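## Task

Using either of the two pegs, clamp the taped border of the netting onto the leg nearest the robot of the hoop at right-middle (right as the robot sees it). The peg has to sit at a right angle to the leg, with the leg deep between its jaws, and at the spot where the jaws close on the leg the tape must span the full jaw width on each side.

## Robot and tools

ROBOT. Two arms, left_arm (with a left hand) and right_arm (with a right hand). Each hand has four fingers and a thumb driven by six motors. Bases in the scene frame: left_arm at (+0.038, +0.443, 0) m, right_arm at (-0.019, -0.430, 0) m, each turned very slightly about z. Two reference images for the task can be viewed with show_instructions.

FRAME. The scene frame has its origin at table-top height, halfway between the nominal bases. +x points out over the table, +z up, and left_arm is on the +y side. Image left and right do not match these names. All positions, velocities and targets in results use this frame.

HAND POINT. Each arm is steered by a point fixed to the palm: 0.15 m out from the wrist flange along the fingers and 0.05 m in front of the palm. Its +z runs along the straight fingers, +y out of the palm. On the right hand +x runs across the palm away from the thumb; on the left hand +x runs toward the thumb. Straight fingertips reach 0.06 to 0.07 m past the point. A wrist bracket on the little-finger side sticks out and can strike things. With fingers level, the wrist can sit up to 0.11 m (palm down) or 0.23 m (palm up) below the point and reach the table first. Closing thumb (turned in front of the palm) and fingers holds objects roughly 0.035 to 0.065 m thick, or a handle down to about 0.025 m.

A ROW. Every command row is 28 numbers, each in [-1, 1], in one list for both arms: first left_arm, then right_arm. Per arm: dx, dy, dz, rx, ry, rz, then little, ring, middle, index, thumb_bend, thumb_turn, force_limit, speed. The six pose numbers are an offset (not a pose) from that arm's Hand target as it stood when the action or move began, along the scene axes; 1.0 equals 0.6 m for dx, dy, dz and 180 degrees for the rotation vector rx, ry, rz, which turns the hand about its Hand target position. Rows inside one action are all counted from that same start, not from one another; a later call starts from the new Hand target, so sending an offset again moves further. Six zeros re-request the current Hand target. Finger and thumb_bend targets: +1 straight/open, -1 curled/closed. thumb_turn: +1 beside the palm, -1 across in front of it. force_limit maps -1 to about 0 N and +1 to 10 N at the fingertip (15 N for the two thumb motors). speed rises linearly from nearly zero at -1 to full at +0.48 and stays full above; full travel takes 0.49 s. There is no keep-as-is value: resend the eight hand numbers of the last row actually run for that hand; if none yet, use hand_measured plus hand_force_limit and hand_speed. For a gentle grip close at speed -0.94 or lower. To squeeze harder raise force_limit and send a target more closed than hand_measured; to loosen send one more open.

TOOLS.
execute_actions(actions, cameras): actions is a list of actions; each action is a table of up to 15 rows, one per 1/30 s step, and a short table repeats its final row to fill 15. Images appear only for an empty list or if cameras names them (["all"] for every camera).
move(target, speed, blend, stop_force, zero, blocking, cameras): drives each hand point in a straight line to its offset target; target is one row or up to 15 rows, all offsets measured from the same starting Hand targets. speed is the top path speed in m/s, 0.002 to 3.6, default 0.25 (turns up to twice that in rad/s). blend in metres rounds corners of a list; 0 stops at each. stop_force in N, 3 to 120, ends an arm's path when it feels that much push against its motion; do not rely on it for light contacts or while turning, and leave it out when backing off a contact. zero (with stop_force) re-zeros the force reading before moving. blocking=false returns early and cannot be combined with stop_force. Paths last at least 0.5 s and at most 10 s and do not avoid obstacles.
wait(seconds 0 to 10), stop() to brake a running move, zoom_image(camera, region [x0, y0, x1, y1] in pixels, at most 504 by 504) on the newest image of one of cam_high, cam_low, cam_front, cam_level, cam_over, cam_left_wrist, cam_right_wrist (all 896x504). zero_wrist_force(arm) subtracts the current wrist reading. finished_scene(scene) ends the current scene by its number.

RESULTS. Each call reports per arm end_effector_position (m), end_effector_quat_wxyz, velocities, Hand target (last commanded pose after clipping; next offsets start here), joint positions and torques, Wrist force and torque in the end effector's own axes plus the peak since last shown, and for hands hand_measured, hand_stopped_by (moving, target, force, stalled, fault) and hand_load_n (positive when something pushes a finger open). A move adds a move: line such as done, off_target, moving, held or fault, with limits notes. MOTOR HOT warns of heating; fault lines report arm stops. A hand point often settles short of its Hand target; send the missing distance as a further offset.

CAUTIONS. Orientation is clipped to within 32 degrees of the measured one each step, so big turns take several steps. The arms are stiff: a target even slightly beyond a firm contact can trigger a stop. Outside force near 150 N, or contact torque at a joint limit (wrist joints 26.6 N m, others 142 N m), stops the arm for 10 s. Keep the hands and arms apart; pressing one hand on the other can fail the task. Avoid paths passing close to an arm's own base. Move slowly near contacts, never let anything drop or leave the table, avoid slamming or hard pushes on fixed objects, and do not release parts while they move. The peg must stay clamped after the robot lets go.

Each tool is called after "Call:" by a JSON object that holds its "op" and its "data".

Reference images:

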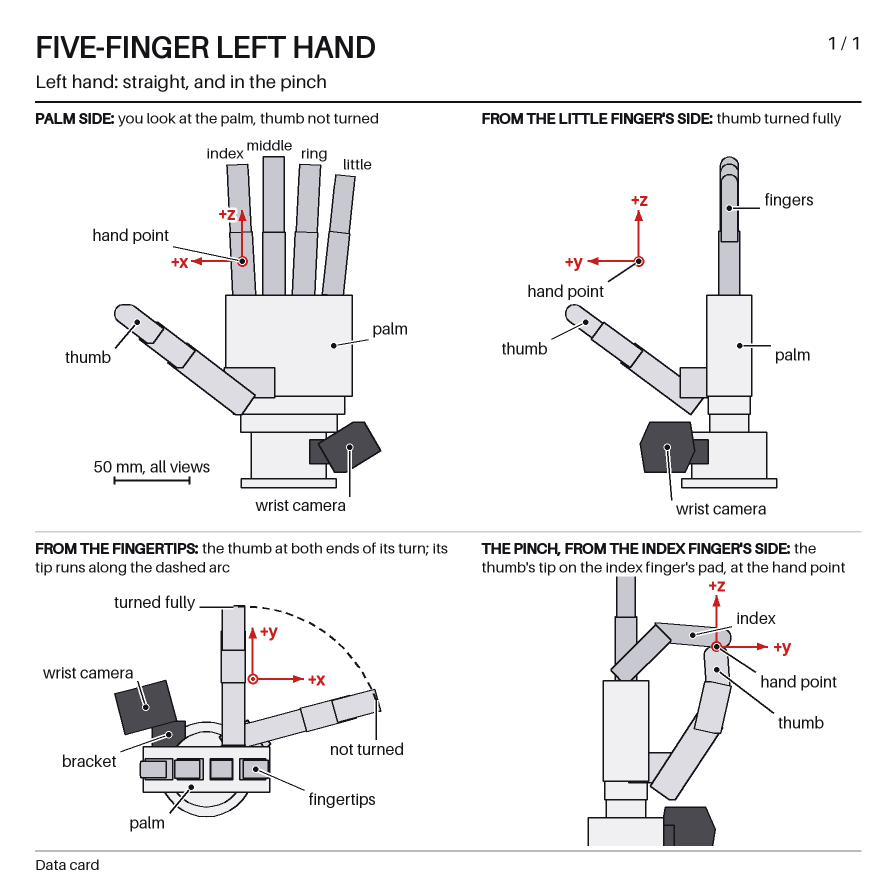

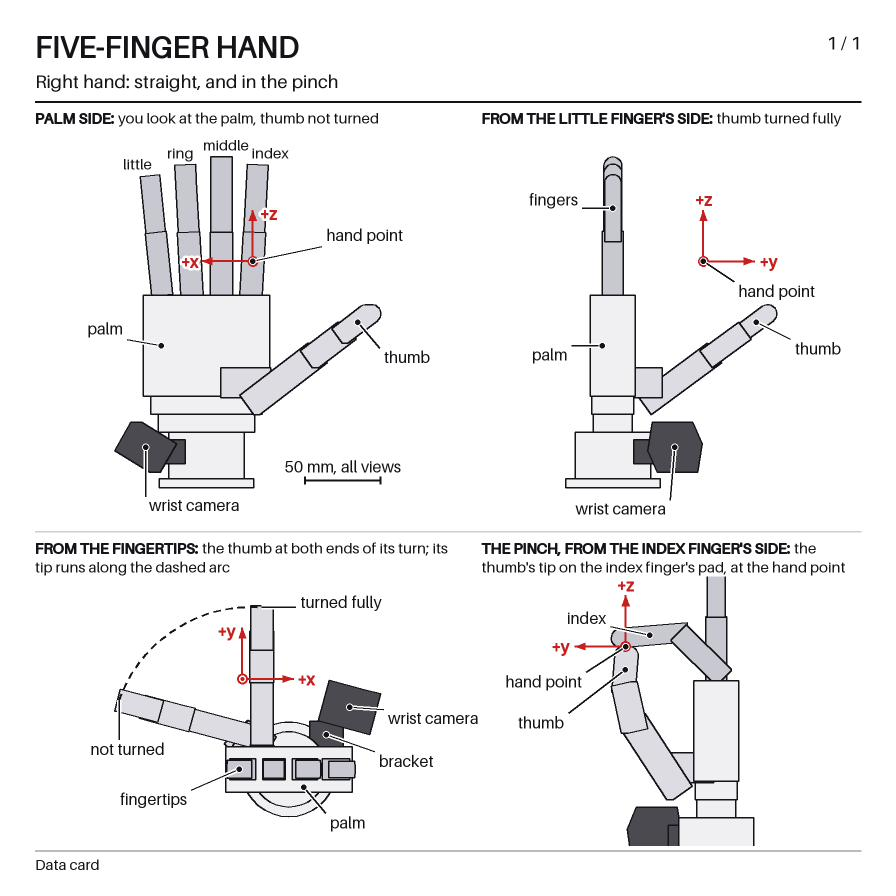

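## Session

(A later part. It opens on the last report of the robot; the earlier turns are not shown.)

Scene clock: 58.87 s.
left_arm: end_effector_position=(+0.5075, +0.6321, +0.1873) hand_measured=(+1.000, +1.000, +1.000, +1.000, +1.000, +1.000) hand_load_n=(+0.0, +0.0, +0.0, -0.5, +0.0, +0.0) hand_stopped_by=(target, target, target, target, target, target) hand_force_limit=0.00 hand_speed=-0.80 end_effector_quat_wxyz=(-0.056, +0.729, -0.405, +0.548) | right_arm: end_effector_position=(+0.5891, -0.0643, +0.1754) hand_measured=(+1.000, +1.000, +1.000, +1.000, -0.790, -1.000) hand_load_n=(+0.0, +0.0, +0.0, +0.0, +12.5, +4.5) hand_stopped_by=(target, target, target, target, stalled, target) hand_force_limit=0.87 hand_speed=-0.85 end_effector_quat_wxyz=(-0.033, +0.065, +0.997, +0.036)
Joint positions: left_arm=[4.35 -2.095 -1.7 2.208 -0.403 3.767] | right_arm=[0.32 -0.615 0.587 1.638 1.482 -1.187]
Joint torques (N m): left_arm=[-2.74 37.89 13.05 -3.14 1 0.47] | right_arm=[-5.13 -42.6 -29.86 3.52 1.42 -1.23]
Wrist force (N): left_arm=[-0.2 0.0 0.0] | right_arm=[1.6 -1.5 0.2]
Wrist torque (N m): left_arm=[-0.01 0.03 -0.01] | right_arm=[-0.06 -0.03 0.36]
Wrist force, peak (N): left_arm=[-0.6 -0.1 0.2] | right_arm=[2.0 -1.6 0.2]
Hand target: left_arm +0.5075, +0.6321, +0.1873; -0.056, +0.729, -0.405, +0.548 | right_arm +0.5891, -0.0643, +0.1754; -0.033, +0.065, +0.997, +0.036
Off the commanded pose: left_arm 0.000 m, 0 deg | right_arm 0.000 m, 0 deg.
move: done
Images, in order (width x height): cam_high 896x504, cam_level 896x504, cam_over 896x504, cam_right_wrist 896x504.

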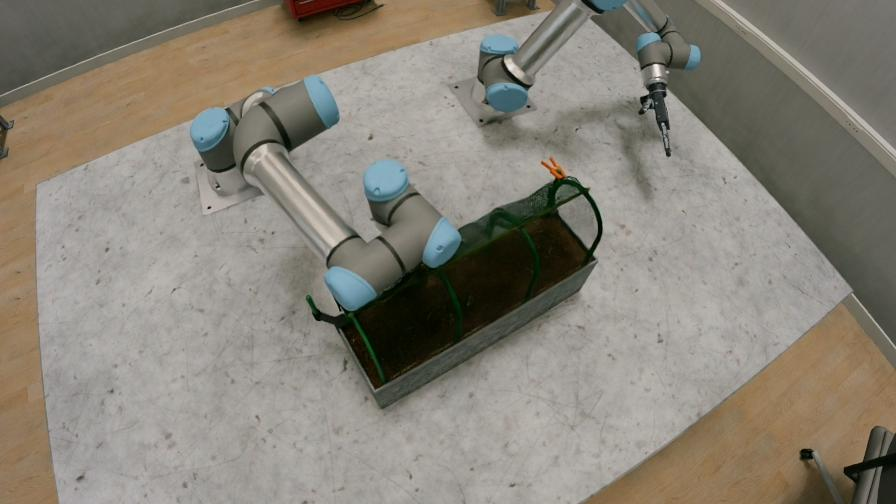

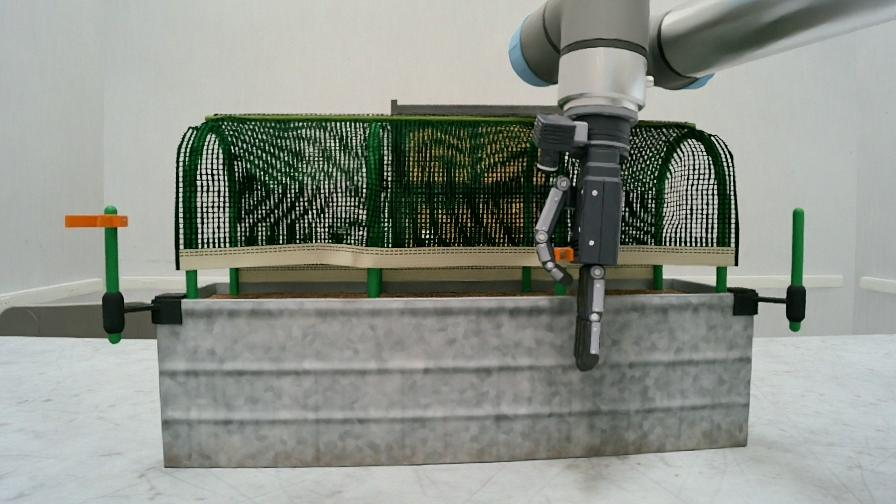

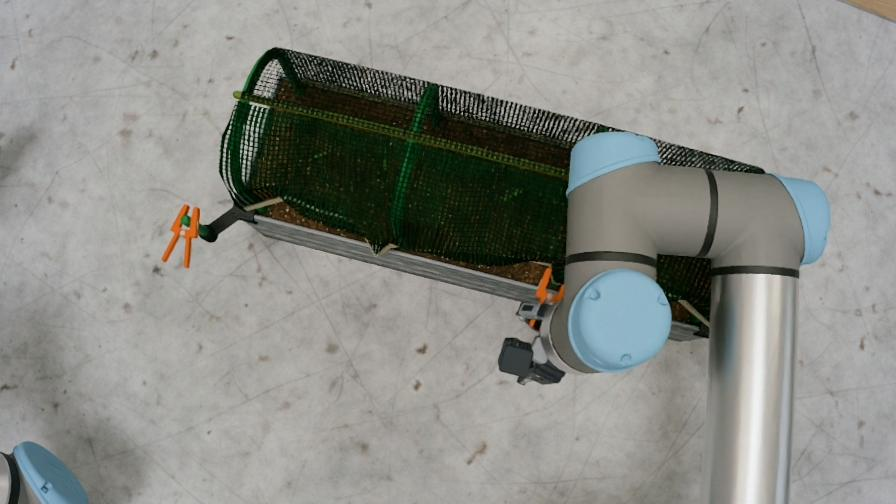

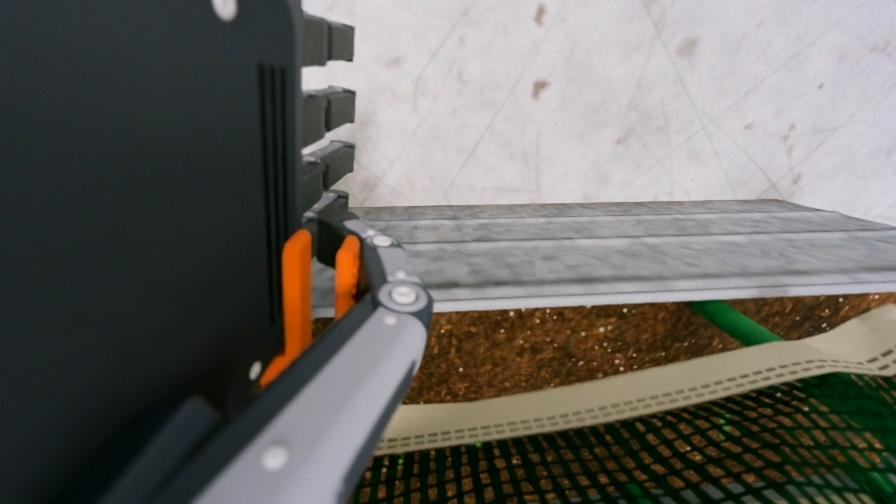

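Call:
{"op": "zoom_image", "data": {"camera": "cam_level", "region": [540, 235, 590, 275]}}

Call:
{"op": "move", "data": {"target": [0,0,0,0,0,0,1,1,1,1,1,1,0,-0.8,0.005,0,0,0,0,0,1,1,1,1,-0.8,-1,0.87,-0.85], "speed": 0.02, "stop_force": 10, "cameras": ["cam_level","cam_right_wrist","cam_over"]}}

Call:
{"op": "zoom_image", "data": {"camera": "cam_level", "region": [540, 235, 590, 275]}}

Call:
{"op": "zoom_image", "data": {"camera": "cam_over", "region": [530, 260, 570, 320]}}

Call:
{"op": "zoom_image", "data": {"camera": "cam_right_wrist", "region": [250, 200, 450, 420]}}

Scaled by 10.080 from the camera's 896x504 image, which has a finer 1280x720 frame.

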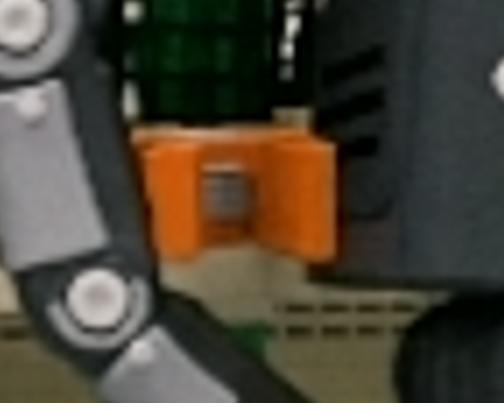

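Scene clock: 61.13 s.
left_arm: end_effector_position=(+0.5075, +0.6321, +0.1873) hand_measured=(+1.000, +1.000, +1.000, +1.000, +1.000, +1.000) hand_load_n=(+0.0, +0.0, +0.0, +0.0, +0.0, +0.0) hand_stopped_by=(target, target, target, target, target, target) hand_force_limit=0.00 hand_speed=-0.80 end_effector_quat_wxyz=(-0.056, +0.729, -0.405, +0.548) | right_arm: end_effector_position=(+0.5921, -0.0643, +0.1754) hand_measured=(+1.000, +1.000, +1.000, +1.000, -0.790, -1.000) hand_load_n=(+0.0, +0.0, +0.0, +0.0, +12.5, +4.5) hand_stopped_by=(target, target, target, target, stalled, target) hand_force_limit=0.87 hand_speed=-0.85 end_effector_quat_wxyz=(-0.033, +0.065, +0.997, +0.036)
Joint positions: left_arm=[4.35 -2.095 -1.7 2.208 -0.403 3.767] | right_arm=[0.318 -0.603 0.565 1.649 1.482 -1.188]
Joint torques (N m): left_arm=[-2.66 37.92 11.87 -3.23 0.87 0.58] | right_arm=[-4.73 -43.01 -30.24 3.12 1.16 -1.35]
Wrist force (N): left_arm=[-0.3 -0.1 0.2] | right_arm=[3.3 -2.9 -0.3]
Wrist torque (N m): left_arm=[-0.02 0.05 -0.01] | right_arm=[-0.13 -0.14 0.47]
Wrist force, peak (N): left_arm=[-0.5 -0.1 0.2] | right_arm=[3.3 -2.9 -0.3]
Hand target: left_arm +0.5075, +0.6321, +0.1873; -0.056, +0.729, -0.405, +0.548 | right_arm +0.5921, -0.0643, +0.1754; -0.033, +0.065, +0.997, +0.036
Off the commanded pose: left_arm 0.000 m, 0 deg | right_arm 0.000 m, 0 deg.
move: done
Images, in order (width x height): cam_level 896x504, cam_over 896x504, cam_right_wrist 896x504.

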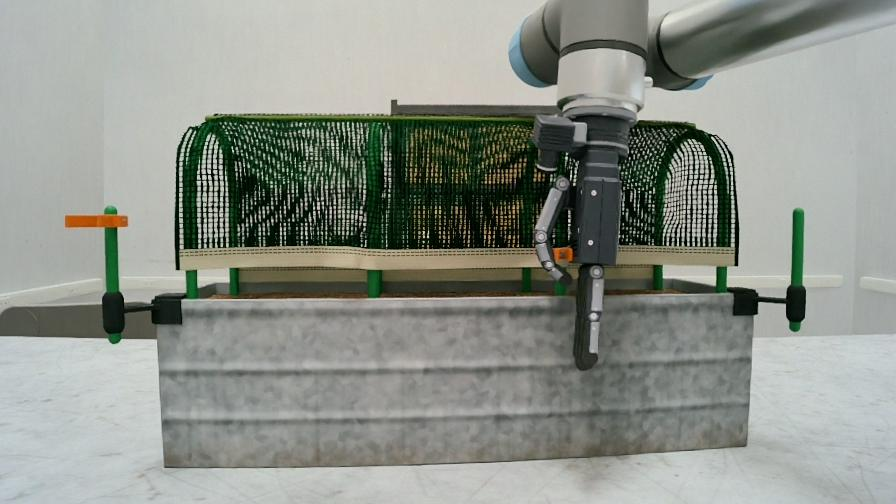

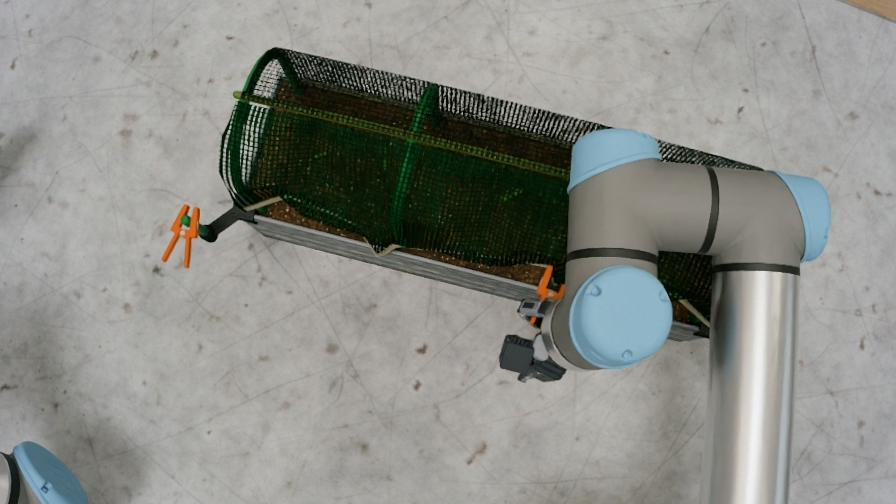

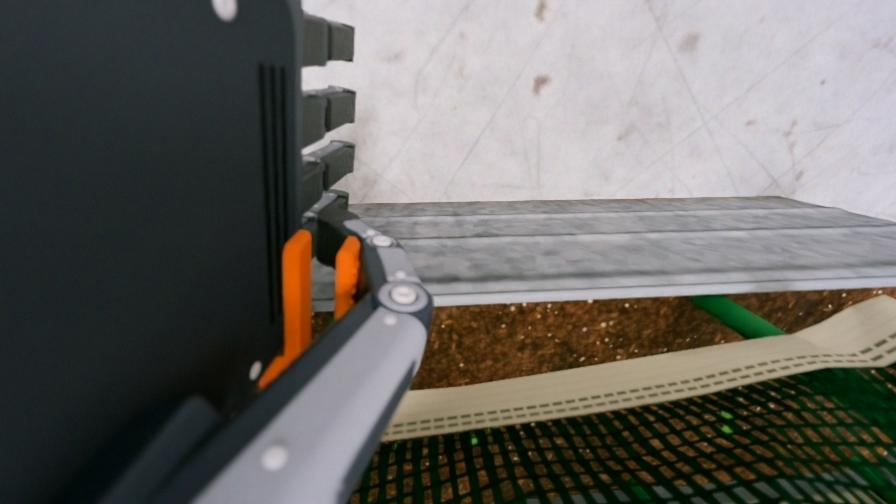

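Scaled by 10.080 from the camera's 896x504 image, which has a finer 1280x720 frame.

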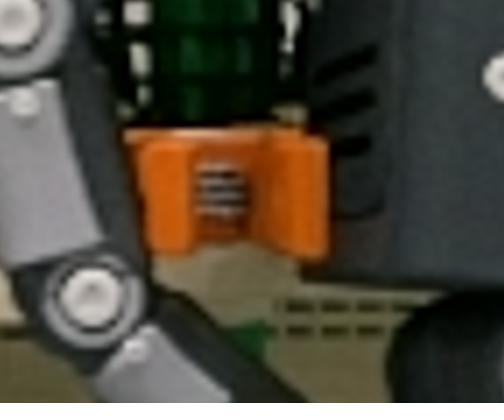

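Scaled by 8.400 from the camera's 896x504 image, which has a finer 1280x720 frame.

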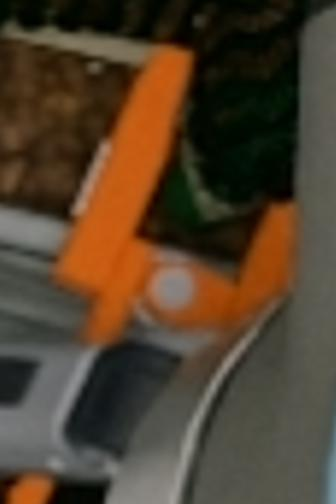

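Scaled by 2.291 from the camera's 896x504 image, which has a finer 1280x720 frame.

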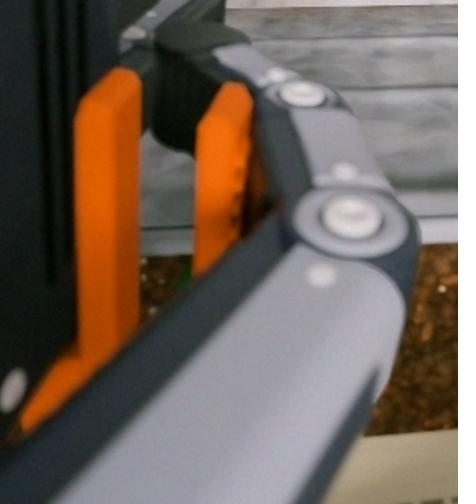

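Call:
{"op": "move", "data": {"target": [[0,0,0,0,0,0,1,1,1,1,1,1,0,-0.8,-0.0083,0,0,0,0,0,1,1,1,1,-0.8,-1,0.87,-0.85],[0,0,0,0,0,0,1,1,1,1,1,1,0,-0.8,-0.0083,-0.0008,-0.0025,0,0,0,1,1,1,1,-0.8,-1,0.87,-0.85],[0,0,0,0,0,0,1,1,1,1,1,1,0,-0.8,0,-0.0008,-0.0025,0,0,0,1,1,1,1,-0.8,-1,0.87,-0.85]], "speed": 0.02, "stop_force": 10, "cameras": ["cam_level","cam_right_wrist","cam_over"]}}

Call:
{"op": "zoom_image", "data": {"camera": "cam_level", "region": [520, 230, 640, 310]}}

Call:
{"op": "zoom_image", "data": {"camera": "cam_over", "region": [530, 260, 570, 320]}}

Call:
{"op": "zoom_image", "data": {"camera": "cam_level", "region": [540, 235, 590, 275]}}

Scene clock: 64.30 s.
left_arm: end_effector_position=(+0.5075, +0.6321, +0.1873) hand_measured=(+1.000, +1.000, +1.000, +1.000, +1.000, +1.000) hand_load_n=(+0.0, +0.0, -0.5, +0.0, +0.0, +0.0) hand_stopped_by=(target, target, target, target, target, target) hand_force_limit=0.00 hand_speed=-0.80 end_effector_quat_wxyz=(-0.056, +0.729, -0.405, +0.548) | right_arm: end_effector_position=(+0.5921, -0.0647, +0.1739) hand_measured=(+1.000, +1.000, +1.000, +1.000, -0.790, -1.000) hand_load_n=(+0.0, +0.0, +0.0, +0.0, +13.0, +4.0) hand_stopped_by=(target, target, target, target, stalled, target) hand_force_limit=0.87 hand_speed=-0.85 end_effector_quat_wxyz=(-0.033, +0.065, +0.997, +0.036)
Joint positions: left_arm=[4.35 -2.095 -1.7 2.208 -0.403 3.767] | right_arm=[0.318 -0.604 0.571 1.644 1.482 -1.188]
Joint torques (N m): left_arm=[-4.5 38.55 12.38 -3.1 1.01 0.5] | right_arm=[-5.42 -42.66 -29.82 3.4 -0.28 -1.11]
Wrist force (N): left_arm=[-0.2 -0.1 0.2] | right_arm=[2.0 -1.6 -0.3]
Wrist torque (N m): left_arm=[-0.02 0.03 -0.01] | right_arm=[-0.09 -0.02 0.35]
Wrist force, peak (N): left_arm=[-0.6 -0.1 0.1] | right_arm=[3.1 -3.2 0.3]
Hand target: left_arm +0.5075, +0.6321, +0.1873; -0.056, +0.729, -0.405, +0.548 | right_arm +0.5921, -0.0648, +0.1739; -0.033, +0.065, +0.997, +0.036
Off the commanded pose: left_arm 0.000 m, 0 deg | right_arm 0.000 m, 0 deg.
move: done
Images, in order (width x height): cam_level 896x504, cam_over 896x504, cam_right_wrist 896x504.

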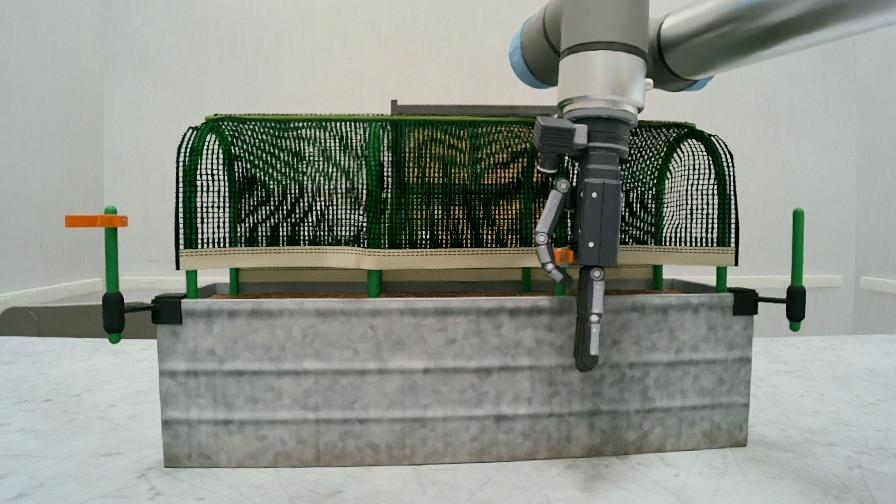

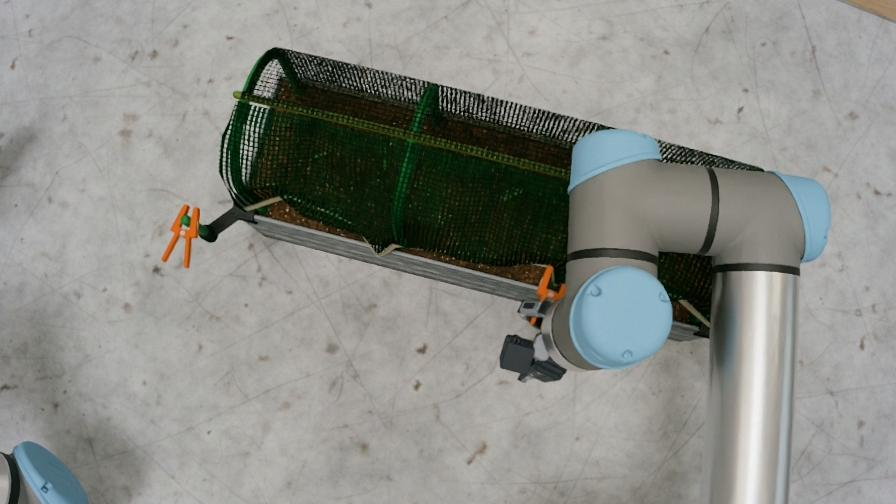

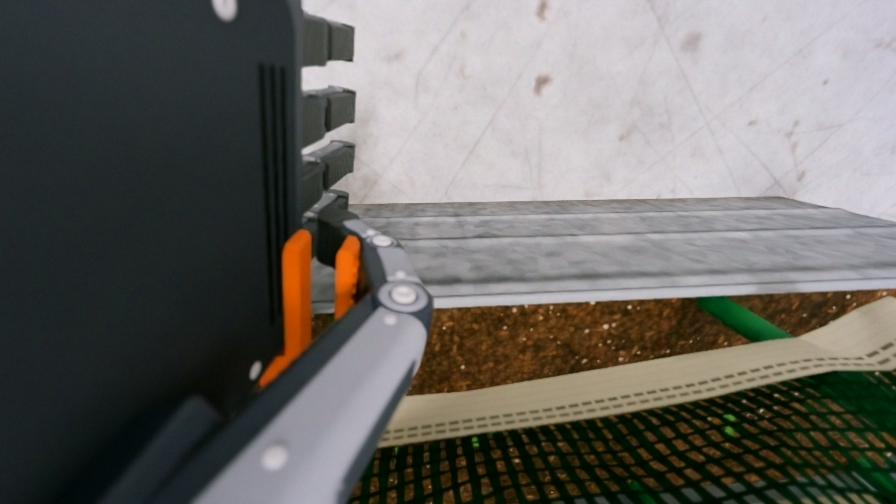

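Scaled by 4.200 from the camera's 896x504 image, which has a finer 1280x720 frame.

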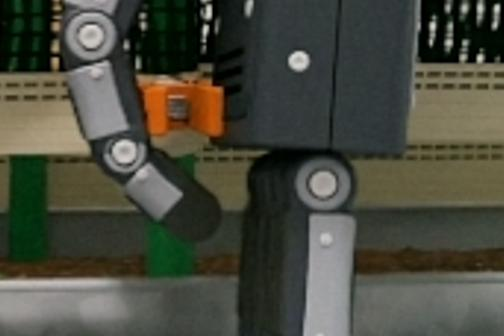

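Scaled by 8.400 from the camera's 896x504 image, which has a finer 1280x720 frame.

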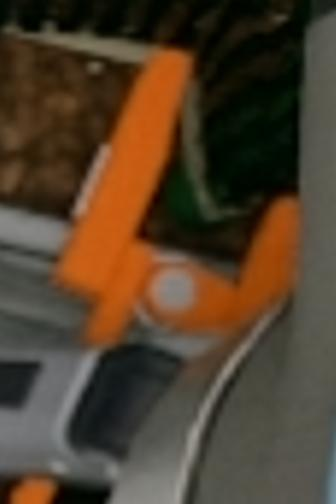

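Scaled by 10.080 from the camera's 896x504 image, which has a finer 1280x720 frame.

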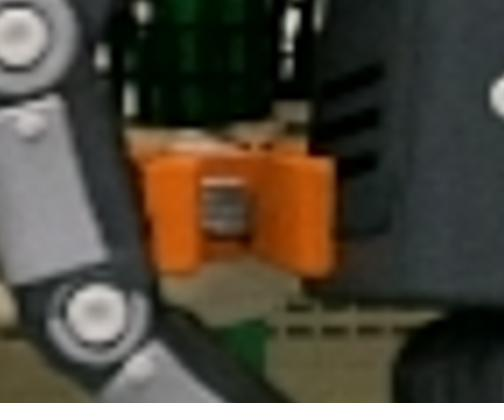

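Call:
{"op": "move", "data": {"target": [0,0,0,0,0,0,1,1,1,1,1,1,0,-0.8,0.01,-0.0008,0,0,0,0,1,1,1,1,-0.8,-1,0.87,-0.85], "speed": 0.015, "stop_force": 12, "zero": false, "cameras": ["cam_level","cam_right_wrist","cam_over"]}}

Call:
{"op": "zoom_image", "data": {"camera": "cam_level", "region": [520, 230, 640, 310]}}

Call:
{"op": "zoom_image", "data": {"camera": "cam_over", "region": [530, 260, 570, 320]}}

Call:
{"op": "zoom_image", "data": {"camera": "cam_level", "region": [540, 235, 590, 275]}}

Scene clock: 66.23 s.
left_arm: end_effector_position=(+0.5075, +0.6321, +0.1873) hand_measured=(+1.000, +1.000, +1.000, +1.000, +1.000, +1.000) hand_load_n=(+0.0, +0.0, +0.0, +0.0, +0.0, +0.0) hand_stopped_by=(target, target, target, target, target, target) hand_force_limit=0.00 hand_speed=-0.80 end_effector_quat_wxyz=(-0.056, +0.729, -0.405, +0.548) | right_arm: end_effector_position=(+0.5981, -0.0652, +0.1739) hand_measured=(+1.000, +1.000, +1.000, +1.000, -0.790, -1.000) hand_load_n=(+0.0, +0.0, +0.0, +0.0, +12.5, +4.5) hand_stopped_by=(target, target, target, target, stalled, target) hand_force_limit=0.87 hand_speed=-0.85 end_effector_quat_wxyz=(-0.033, +0.065, +0.997, +0.036)
Joint positions: left_arm=[4.35 -2.095 -1.7 2.208 -0.403 3.767] | right_arm=[0.315 -0.58 0.526 1.666 1.482 -1.191]
Joint torques (N m): left_arm=[-4.74 38.46 11.7 -3.19 1.03 0.54] | right_arm=[-5.35 -43.14 -31.7 1.2 0.88 -1.43]
Wrist force (N): left_arm=[-0.4 -0.1 0.0] | right_arm=[10.7 -7.8 -0.2]
Wrist torque (N m): left_arm=[-0.01 0.06 -0.02] | right_arm=[-0.31 -0.33 0.88]
Wrist force, peak (N): left_arm=[-0.6 0.0 0.2] | right_arm=[11.0 -7.8 -0.5]
Hand target: left_arm +0.5075, +0.6321, +0.1873; -0.056, +0.729, -0.405, +0.548 | right_arm +0.5981, -0.0652, +0.1739; -0.033, +0.065, +0.997, +0.036
Off the commanded pose: left_arm 0.000 m, 0 deg | right_arm 0.000 m, 0 deg.
move: done
Images, in order (width x height): cam_level 896x504, cam_over 896x504, cam_right_wrist 896x504.

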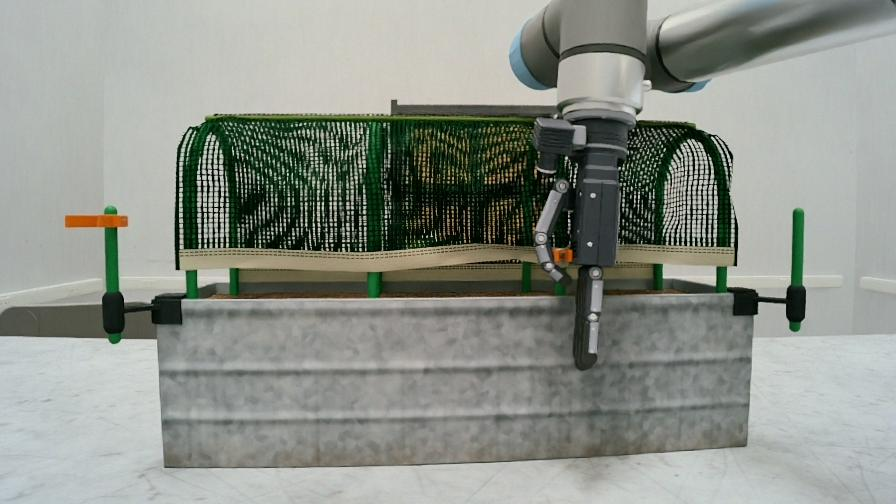

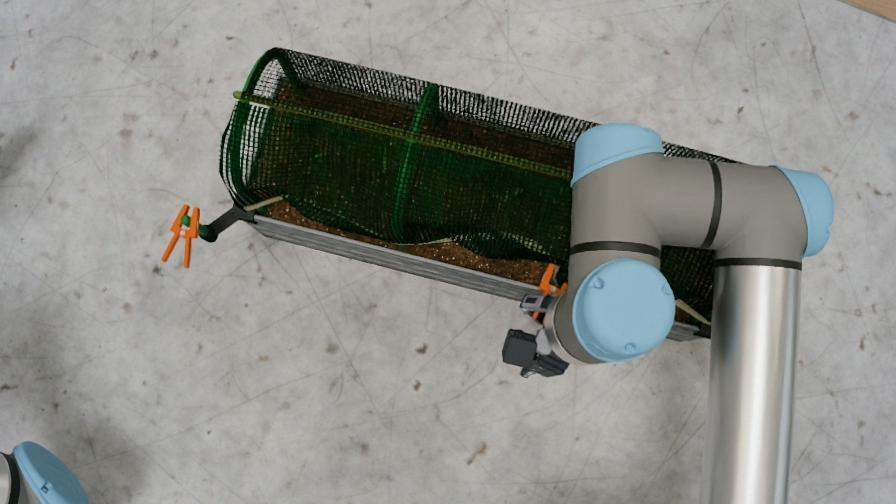

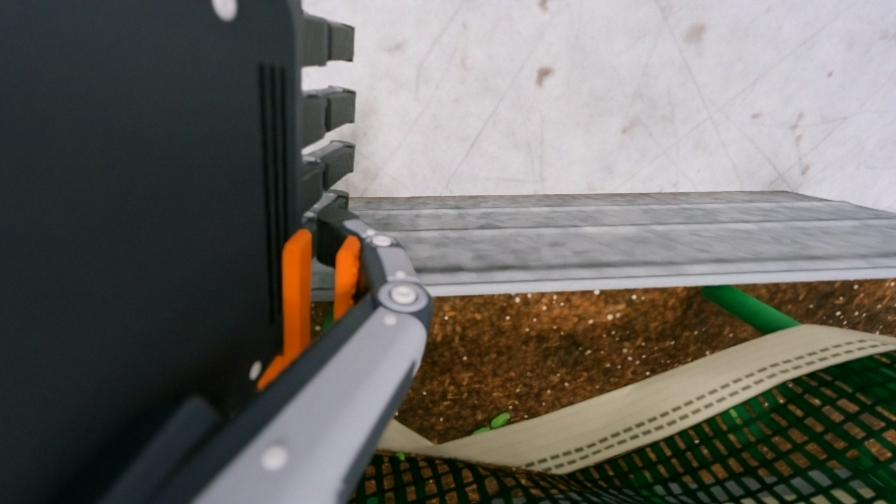

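Scaled by 4.200 from the camera's 896x504 image, which has a finer 1280x720 frame.

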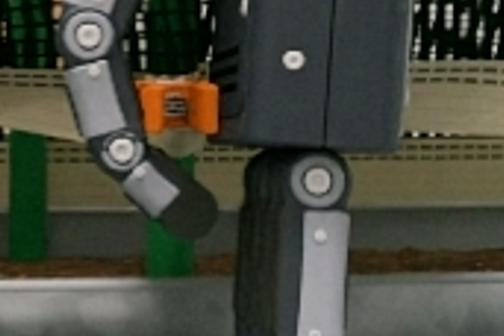

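Scaled by 8.400 from the camera's 896x504 image, which has a finer 1280x720 frame.

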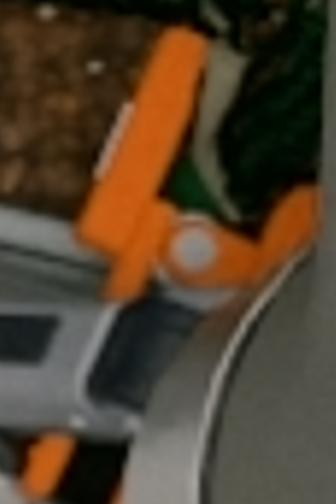

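Scaled by 10.080 from the camera's 896x504 image, which has a finer 1280x720 frame.

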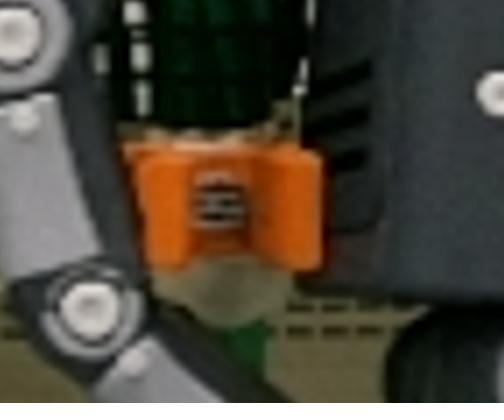

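Call:
{"op": "move", "data": {"target": [0,0,0,0,0,0,1,1,1,1,1,1,0,-0.8,0.005,-0.0012,0,0,0,0,1,1,1,1,-0.8,-1,0.87,-0.85], "speed": 0.015, "stop_force": 20, "zero": false, "cameras": ["cam_level","cam_right_wrist","cam_over","cam_front"]}}

Call:
{"op": "zoom_image", "data": {"camera": "cam_level", "region": [520, 230, 640, 310]}}

Call:
{"op": "zoom_image", "data": {"camera": "cam_over", "region": [530, 260, 570, 320]}}

Call:
{"op": "zoom_image", "data": {"camera": "cam_level", "region": [540, 235, 590, 275]}}

Call:
{"op": "zoom_image", "data": {"camera": "cam_right_wrist", "region": [250, 200, 450, 420]}}

Scene clock: 68.80 s.
left_arm: end_effector_position=(+0.5075, +0.6321, +0.1873) hand_measured=(+1.000, +1.000, +1.000, +1.000, +1.000, +1.000) hand_load_n=(+0.0, +0.0, +0.0, +0.0, +0.0, +0.0) hand_stopped_by=(target, target, target, target, target, target) hand_force_limit=0.00 hand_speed=-0.80 end_effector_quat_wxyz=(-0.056, +0.729, -0.405, +0.548) | right_arm: end_effector_position=(+0.6011, -0.0660, +0.1739) hand_measured=(+1.000, +1.000, +1.000, +1.000, -0.790, -1.000) hand_load_n=(+0.0, +0.0, +0.0, +0.0, +12.5, +3.0) hand_stopped_by=(target, target, target, target, stalled, target) hand_force_limit=0.87 hand_speed=-0.85 end_effector_quat_wxyz=(-0.033, +0.065, +0.997, +0.036)
Joint positions: left_arm=[4.35 -2.095 -1.7 2.208 -0.403 3.767] | right_arm=[0.312 -0.569 0.504 1.676 1.482 -1.194]
Joint torques (N m): left_arm=[-3.55 38.93 11.35 -3.29 0.87 0.55] | right_arm=[-7.27 -43.08 -32.18 0.3 1.34 -1.25]
Wrist force (N): left_arm=[-0.1 0.1 0.1] | right_arm=[16.0 -7.0 -0.2]
Wrist torque (N m): left_arm=[0.01 0.00 0.00] | right_arm=[-0.23 -0.55 1.06]
Wrist force, peak (N): left_arm=[-0.5 -0.2 0.0] | right_arm=[16.2 -6.9 -0.4]
Hand target: left_arm +0.5075, +0.6321, +0.1873; -0.056, +0.729, -0.405, +0.548 | right_arm +0.6011, -0.0660, +0.1739; -0.033, +0.065, +0.997, +0.036
Off the commanded pose: left_arm 0.000 m, 0 deg | right_arm 0.000 m, 0 deg.
move: done
Images, in order (width x height): cam_front 896x504, cam_level 896x504, cam_over 896x504, cam_right_wrist 896x504.

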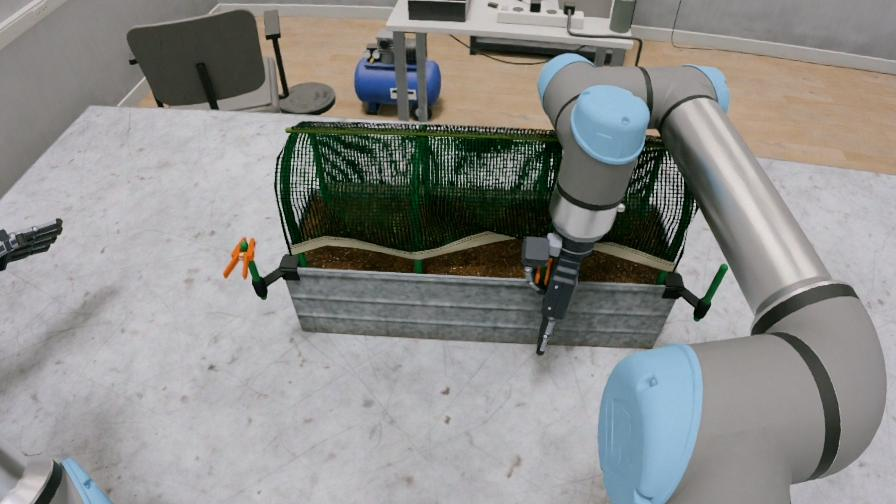

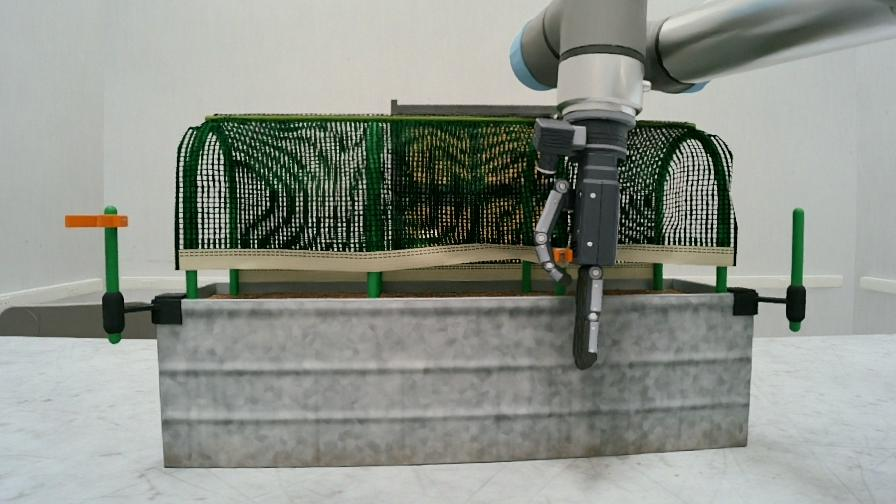

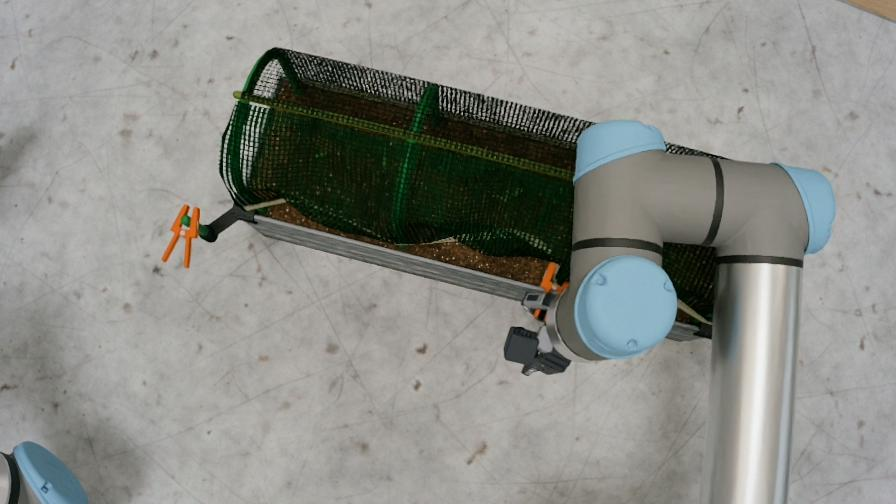

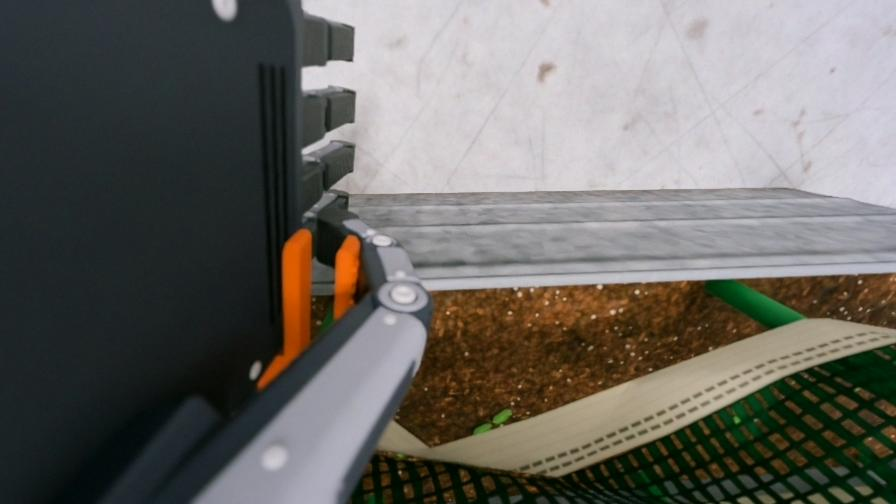

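Scaled by 4.200 from the camera's 896x504 image, which has a finer 1280x720 frame.

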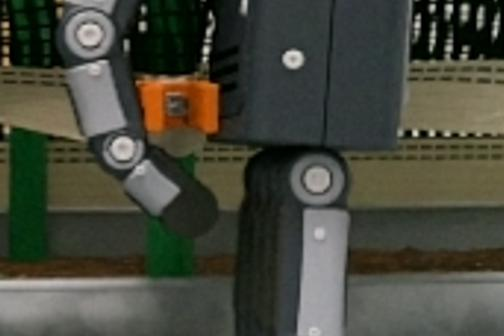

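Scaled by 8.400 from the camera's 896x504 image, which has a finer 1280x720 frame.

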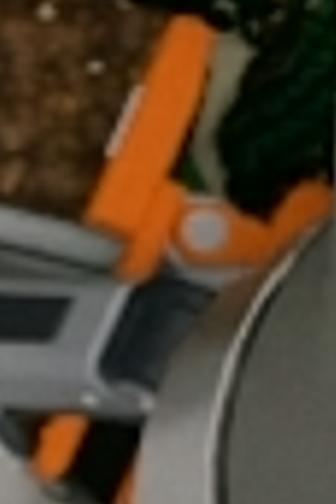

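Scaled by 10.080 from the camera's 896x504 image, which has a finer 1280x720 frame.

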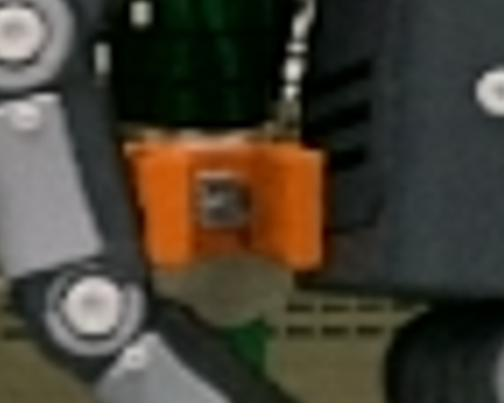

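Scaled by 2.291 from the camera's 896x504 image, which has a finer 1280x720 frame.

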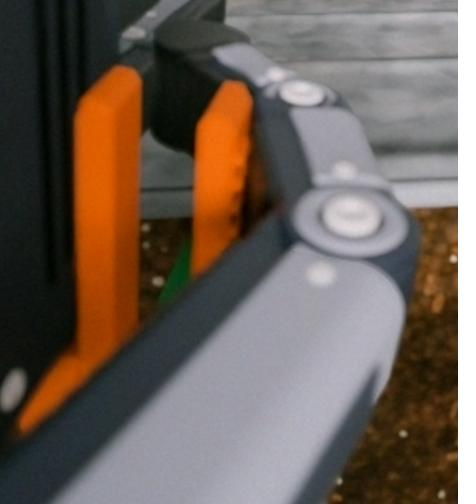

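Call:
{"op": "execute_actions", "data": {"actions": [[[0,0,0,0,0,0,1,1,1,1,1,1,0,-0.8,0,-0.0008,0,0,0,0,1,1,1,1,-0.5,-1,0.87,-0.92]],[[0,0,0,0,0,0,1,1,1,1,1,1,0,-0.8,0,-0.0012,0,0,0,0,1,1,1,1,-0.5,-1,0.87,-0.92]],[[0,0,0,0,0,0,1,1,1,1,1,1,0,-0.8,0,-0.0012,0,0,0,0,1,1,1,1,-0.5,-1,0.87,-0.92]]], "cameras": ["cam_level","cam_right_wrist","cam_over"]}}

Call:
{"op": "zoom_image", "data": {"camera": "cam_level", "region": [540, 235, 590, 275]}}

Call:
{"op": "zoom_image", "data": {"camera": "cam_over", "region": [530, 260, 570, 320]}}

Call:
{"op": "zoom_image", "data": {"camera": "cam_right_wrist", "region": [250, 200, 450, 420]}}

Scene clock: 72.83 s.
left_arm: end_effector_position=(+0.5075, +0.6321, +0.1873) hand_measured=(+1.000, +1.000, +1.000, +1.000, +1.000, +1.000) hand_load_n=(+0.0, +0.0, +0.0, -0.5, +0.0, +0.0) hand_stopped_by=(target, target, target, target, target, target) hand_force_limit=0.00 hand_speed=-0.80 end_effector_quat_wxyz=(-0.056, +0.729, -0.405, +0.548) | right_arm: end_effector_position=(+0.6011, -0.0679, +0.1739) hand_measured=(+1.000, +1.000, +1.000, +1.000, -0.500, -1.000) hand_load_n=(+0.0, +0.0, +0.0, +0.0, +1.5, +1.5) hand_stopped_by=(target, target, target, target, target, target) hand_force_limit=0.87 hand_speed=-0.92 end_effector_quat_wxyz=(-0.033, +0.065, +0.997, +0.036)
Joint positions: left_arm=[4.35 -2.095 -1.7 2.208 -0.403 3.767] | right_arm=[0.31 -0.573 0.512 1.673 1.482 -1.197]
Joint torques (N m): left_arm=[-3.75 39.55 13.4 -3.34 0.85 0.5] | right_arm=[-9.2 -61.17 -6.88 -2.36 1.46 -0.77]
Wrist force (N): left_arm=[-0.5 0.0 0.1] | right_arm=[16.8 -2.8 0.2]
Wrist torque (N m): left_arm=[0.00 0.07 -0.02] | right_arm=[-0.09 -0.56 0.88]
Wrist force, peak (N): left_arm=[-0.6 0.1 0.2] | right_arm=[16.3 -7.3 0.0]
Hand target: left_arm +0.5075, +0.6321, +0.1873; -0.056, +0.729, -0.405, +0.548 | right_arm +0.6011, -0.0679, +0.1739; -0.033, +0.065, +0.997, +0.036
Off the commanded pose: left_arm 0.000 m, 0 deg | right_arm 0.000 m, 0 deg.
Images, in order (width x height): cam_level 896x504, cam_over 896x504, cam_right_wrist 896x504.

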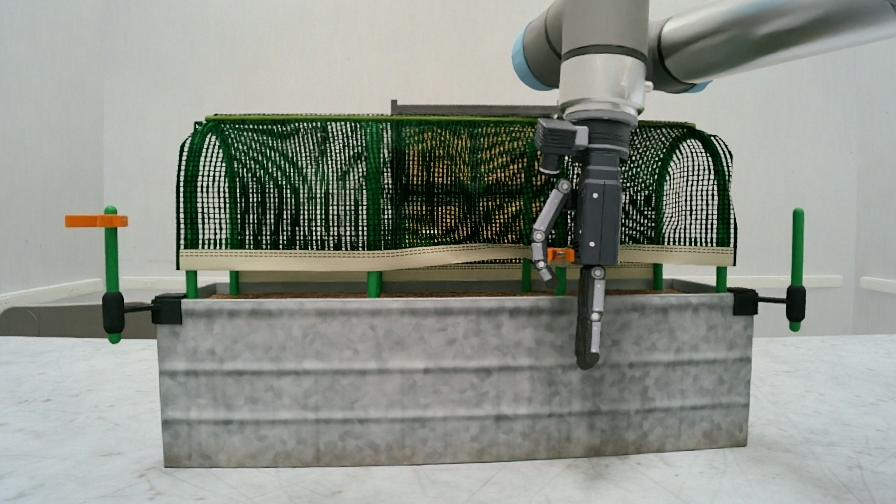

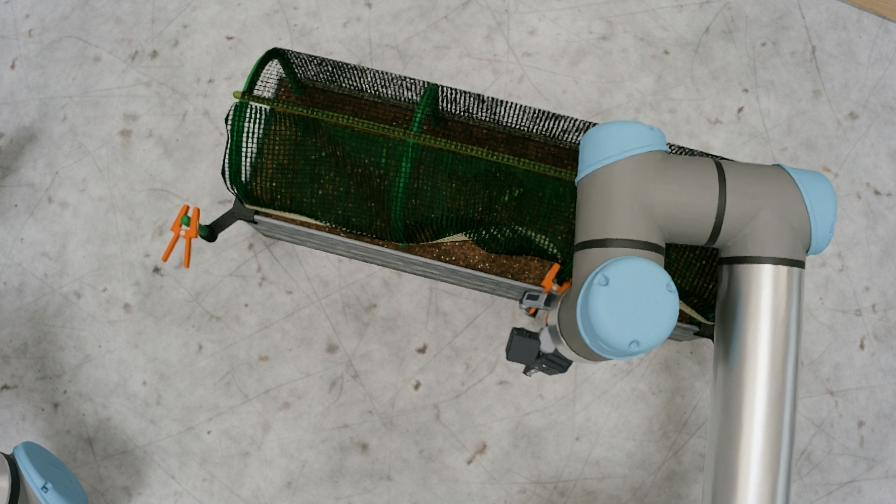

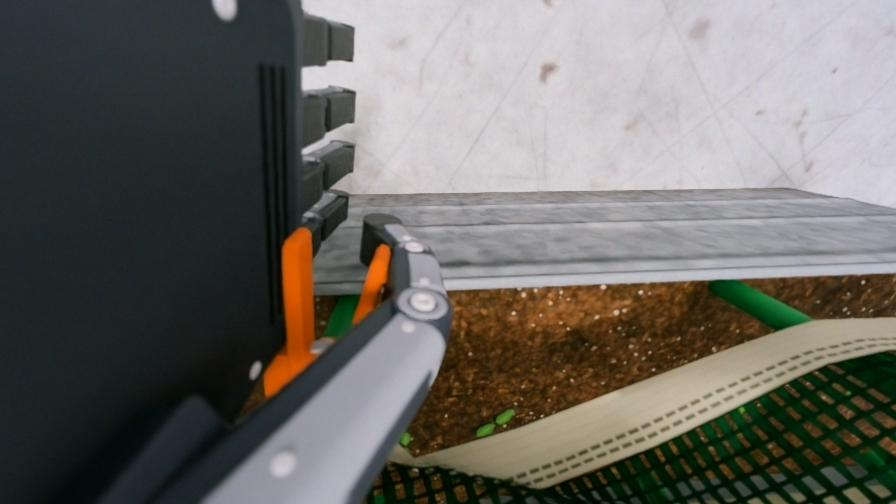

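Scaled by 10.080 from the camera's 896x504 image, which has a finer 1280x720 frame.

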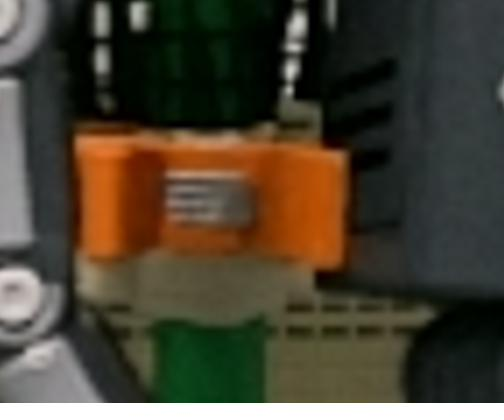

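Scaled by 8.400 from the camera's 896x504 image, which has a finer 1280x720 frame.

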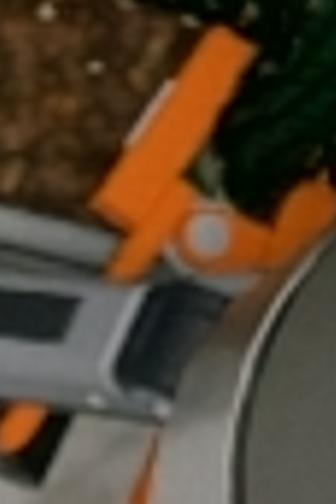

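Scaled by 2.291 from the camera's 896x504 image, which has a finer 1280x720 frame.

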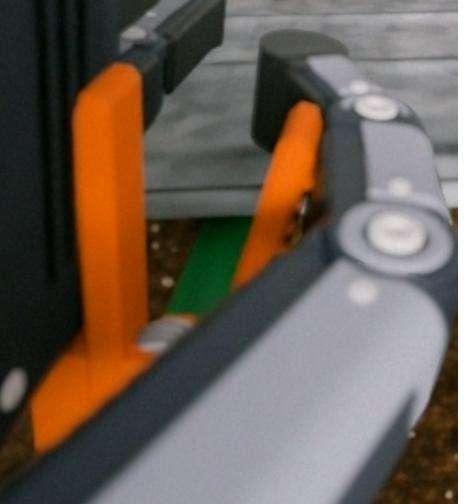

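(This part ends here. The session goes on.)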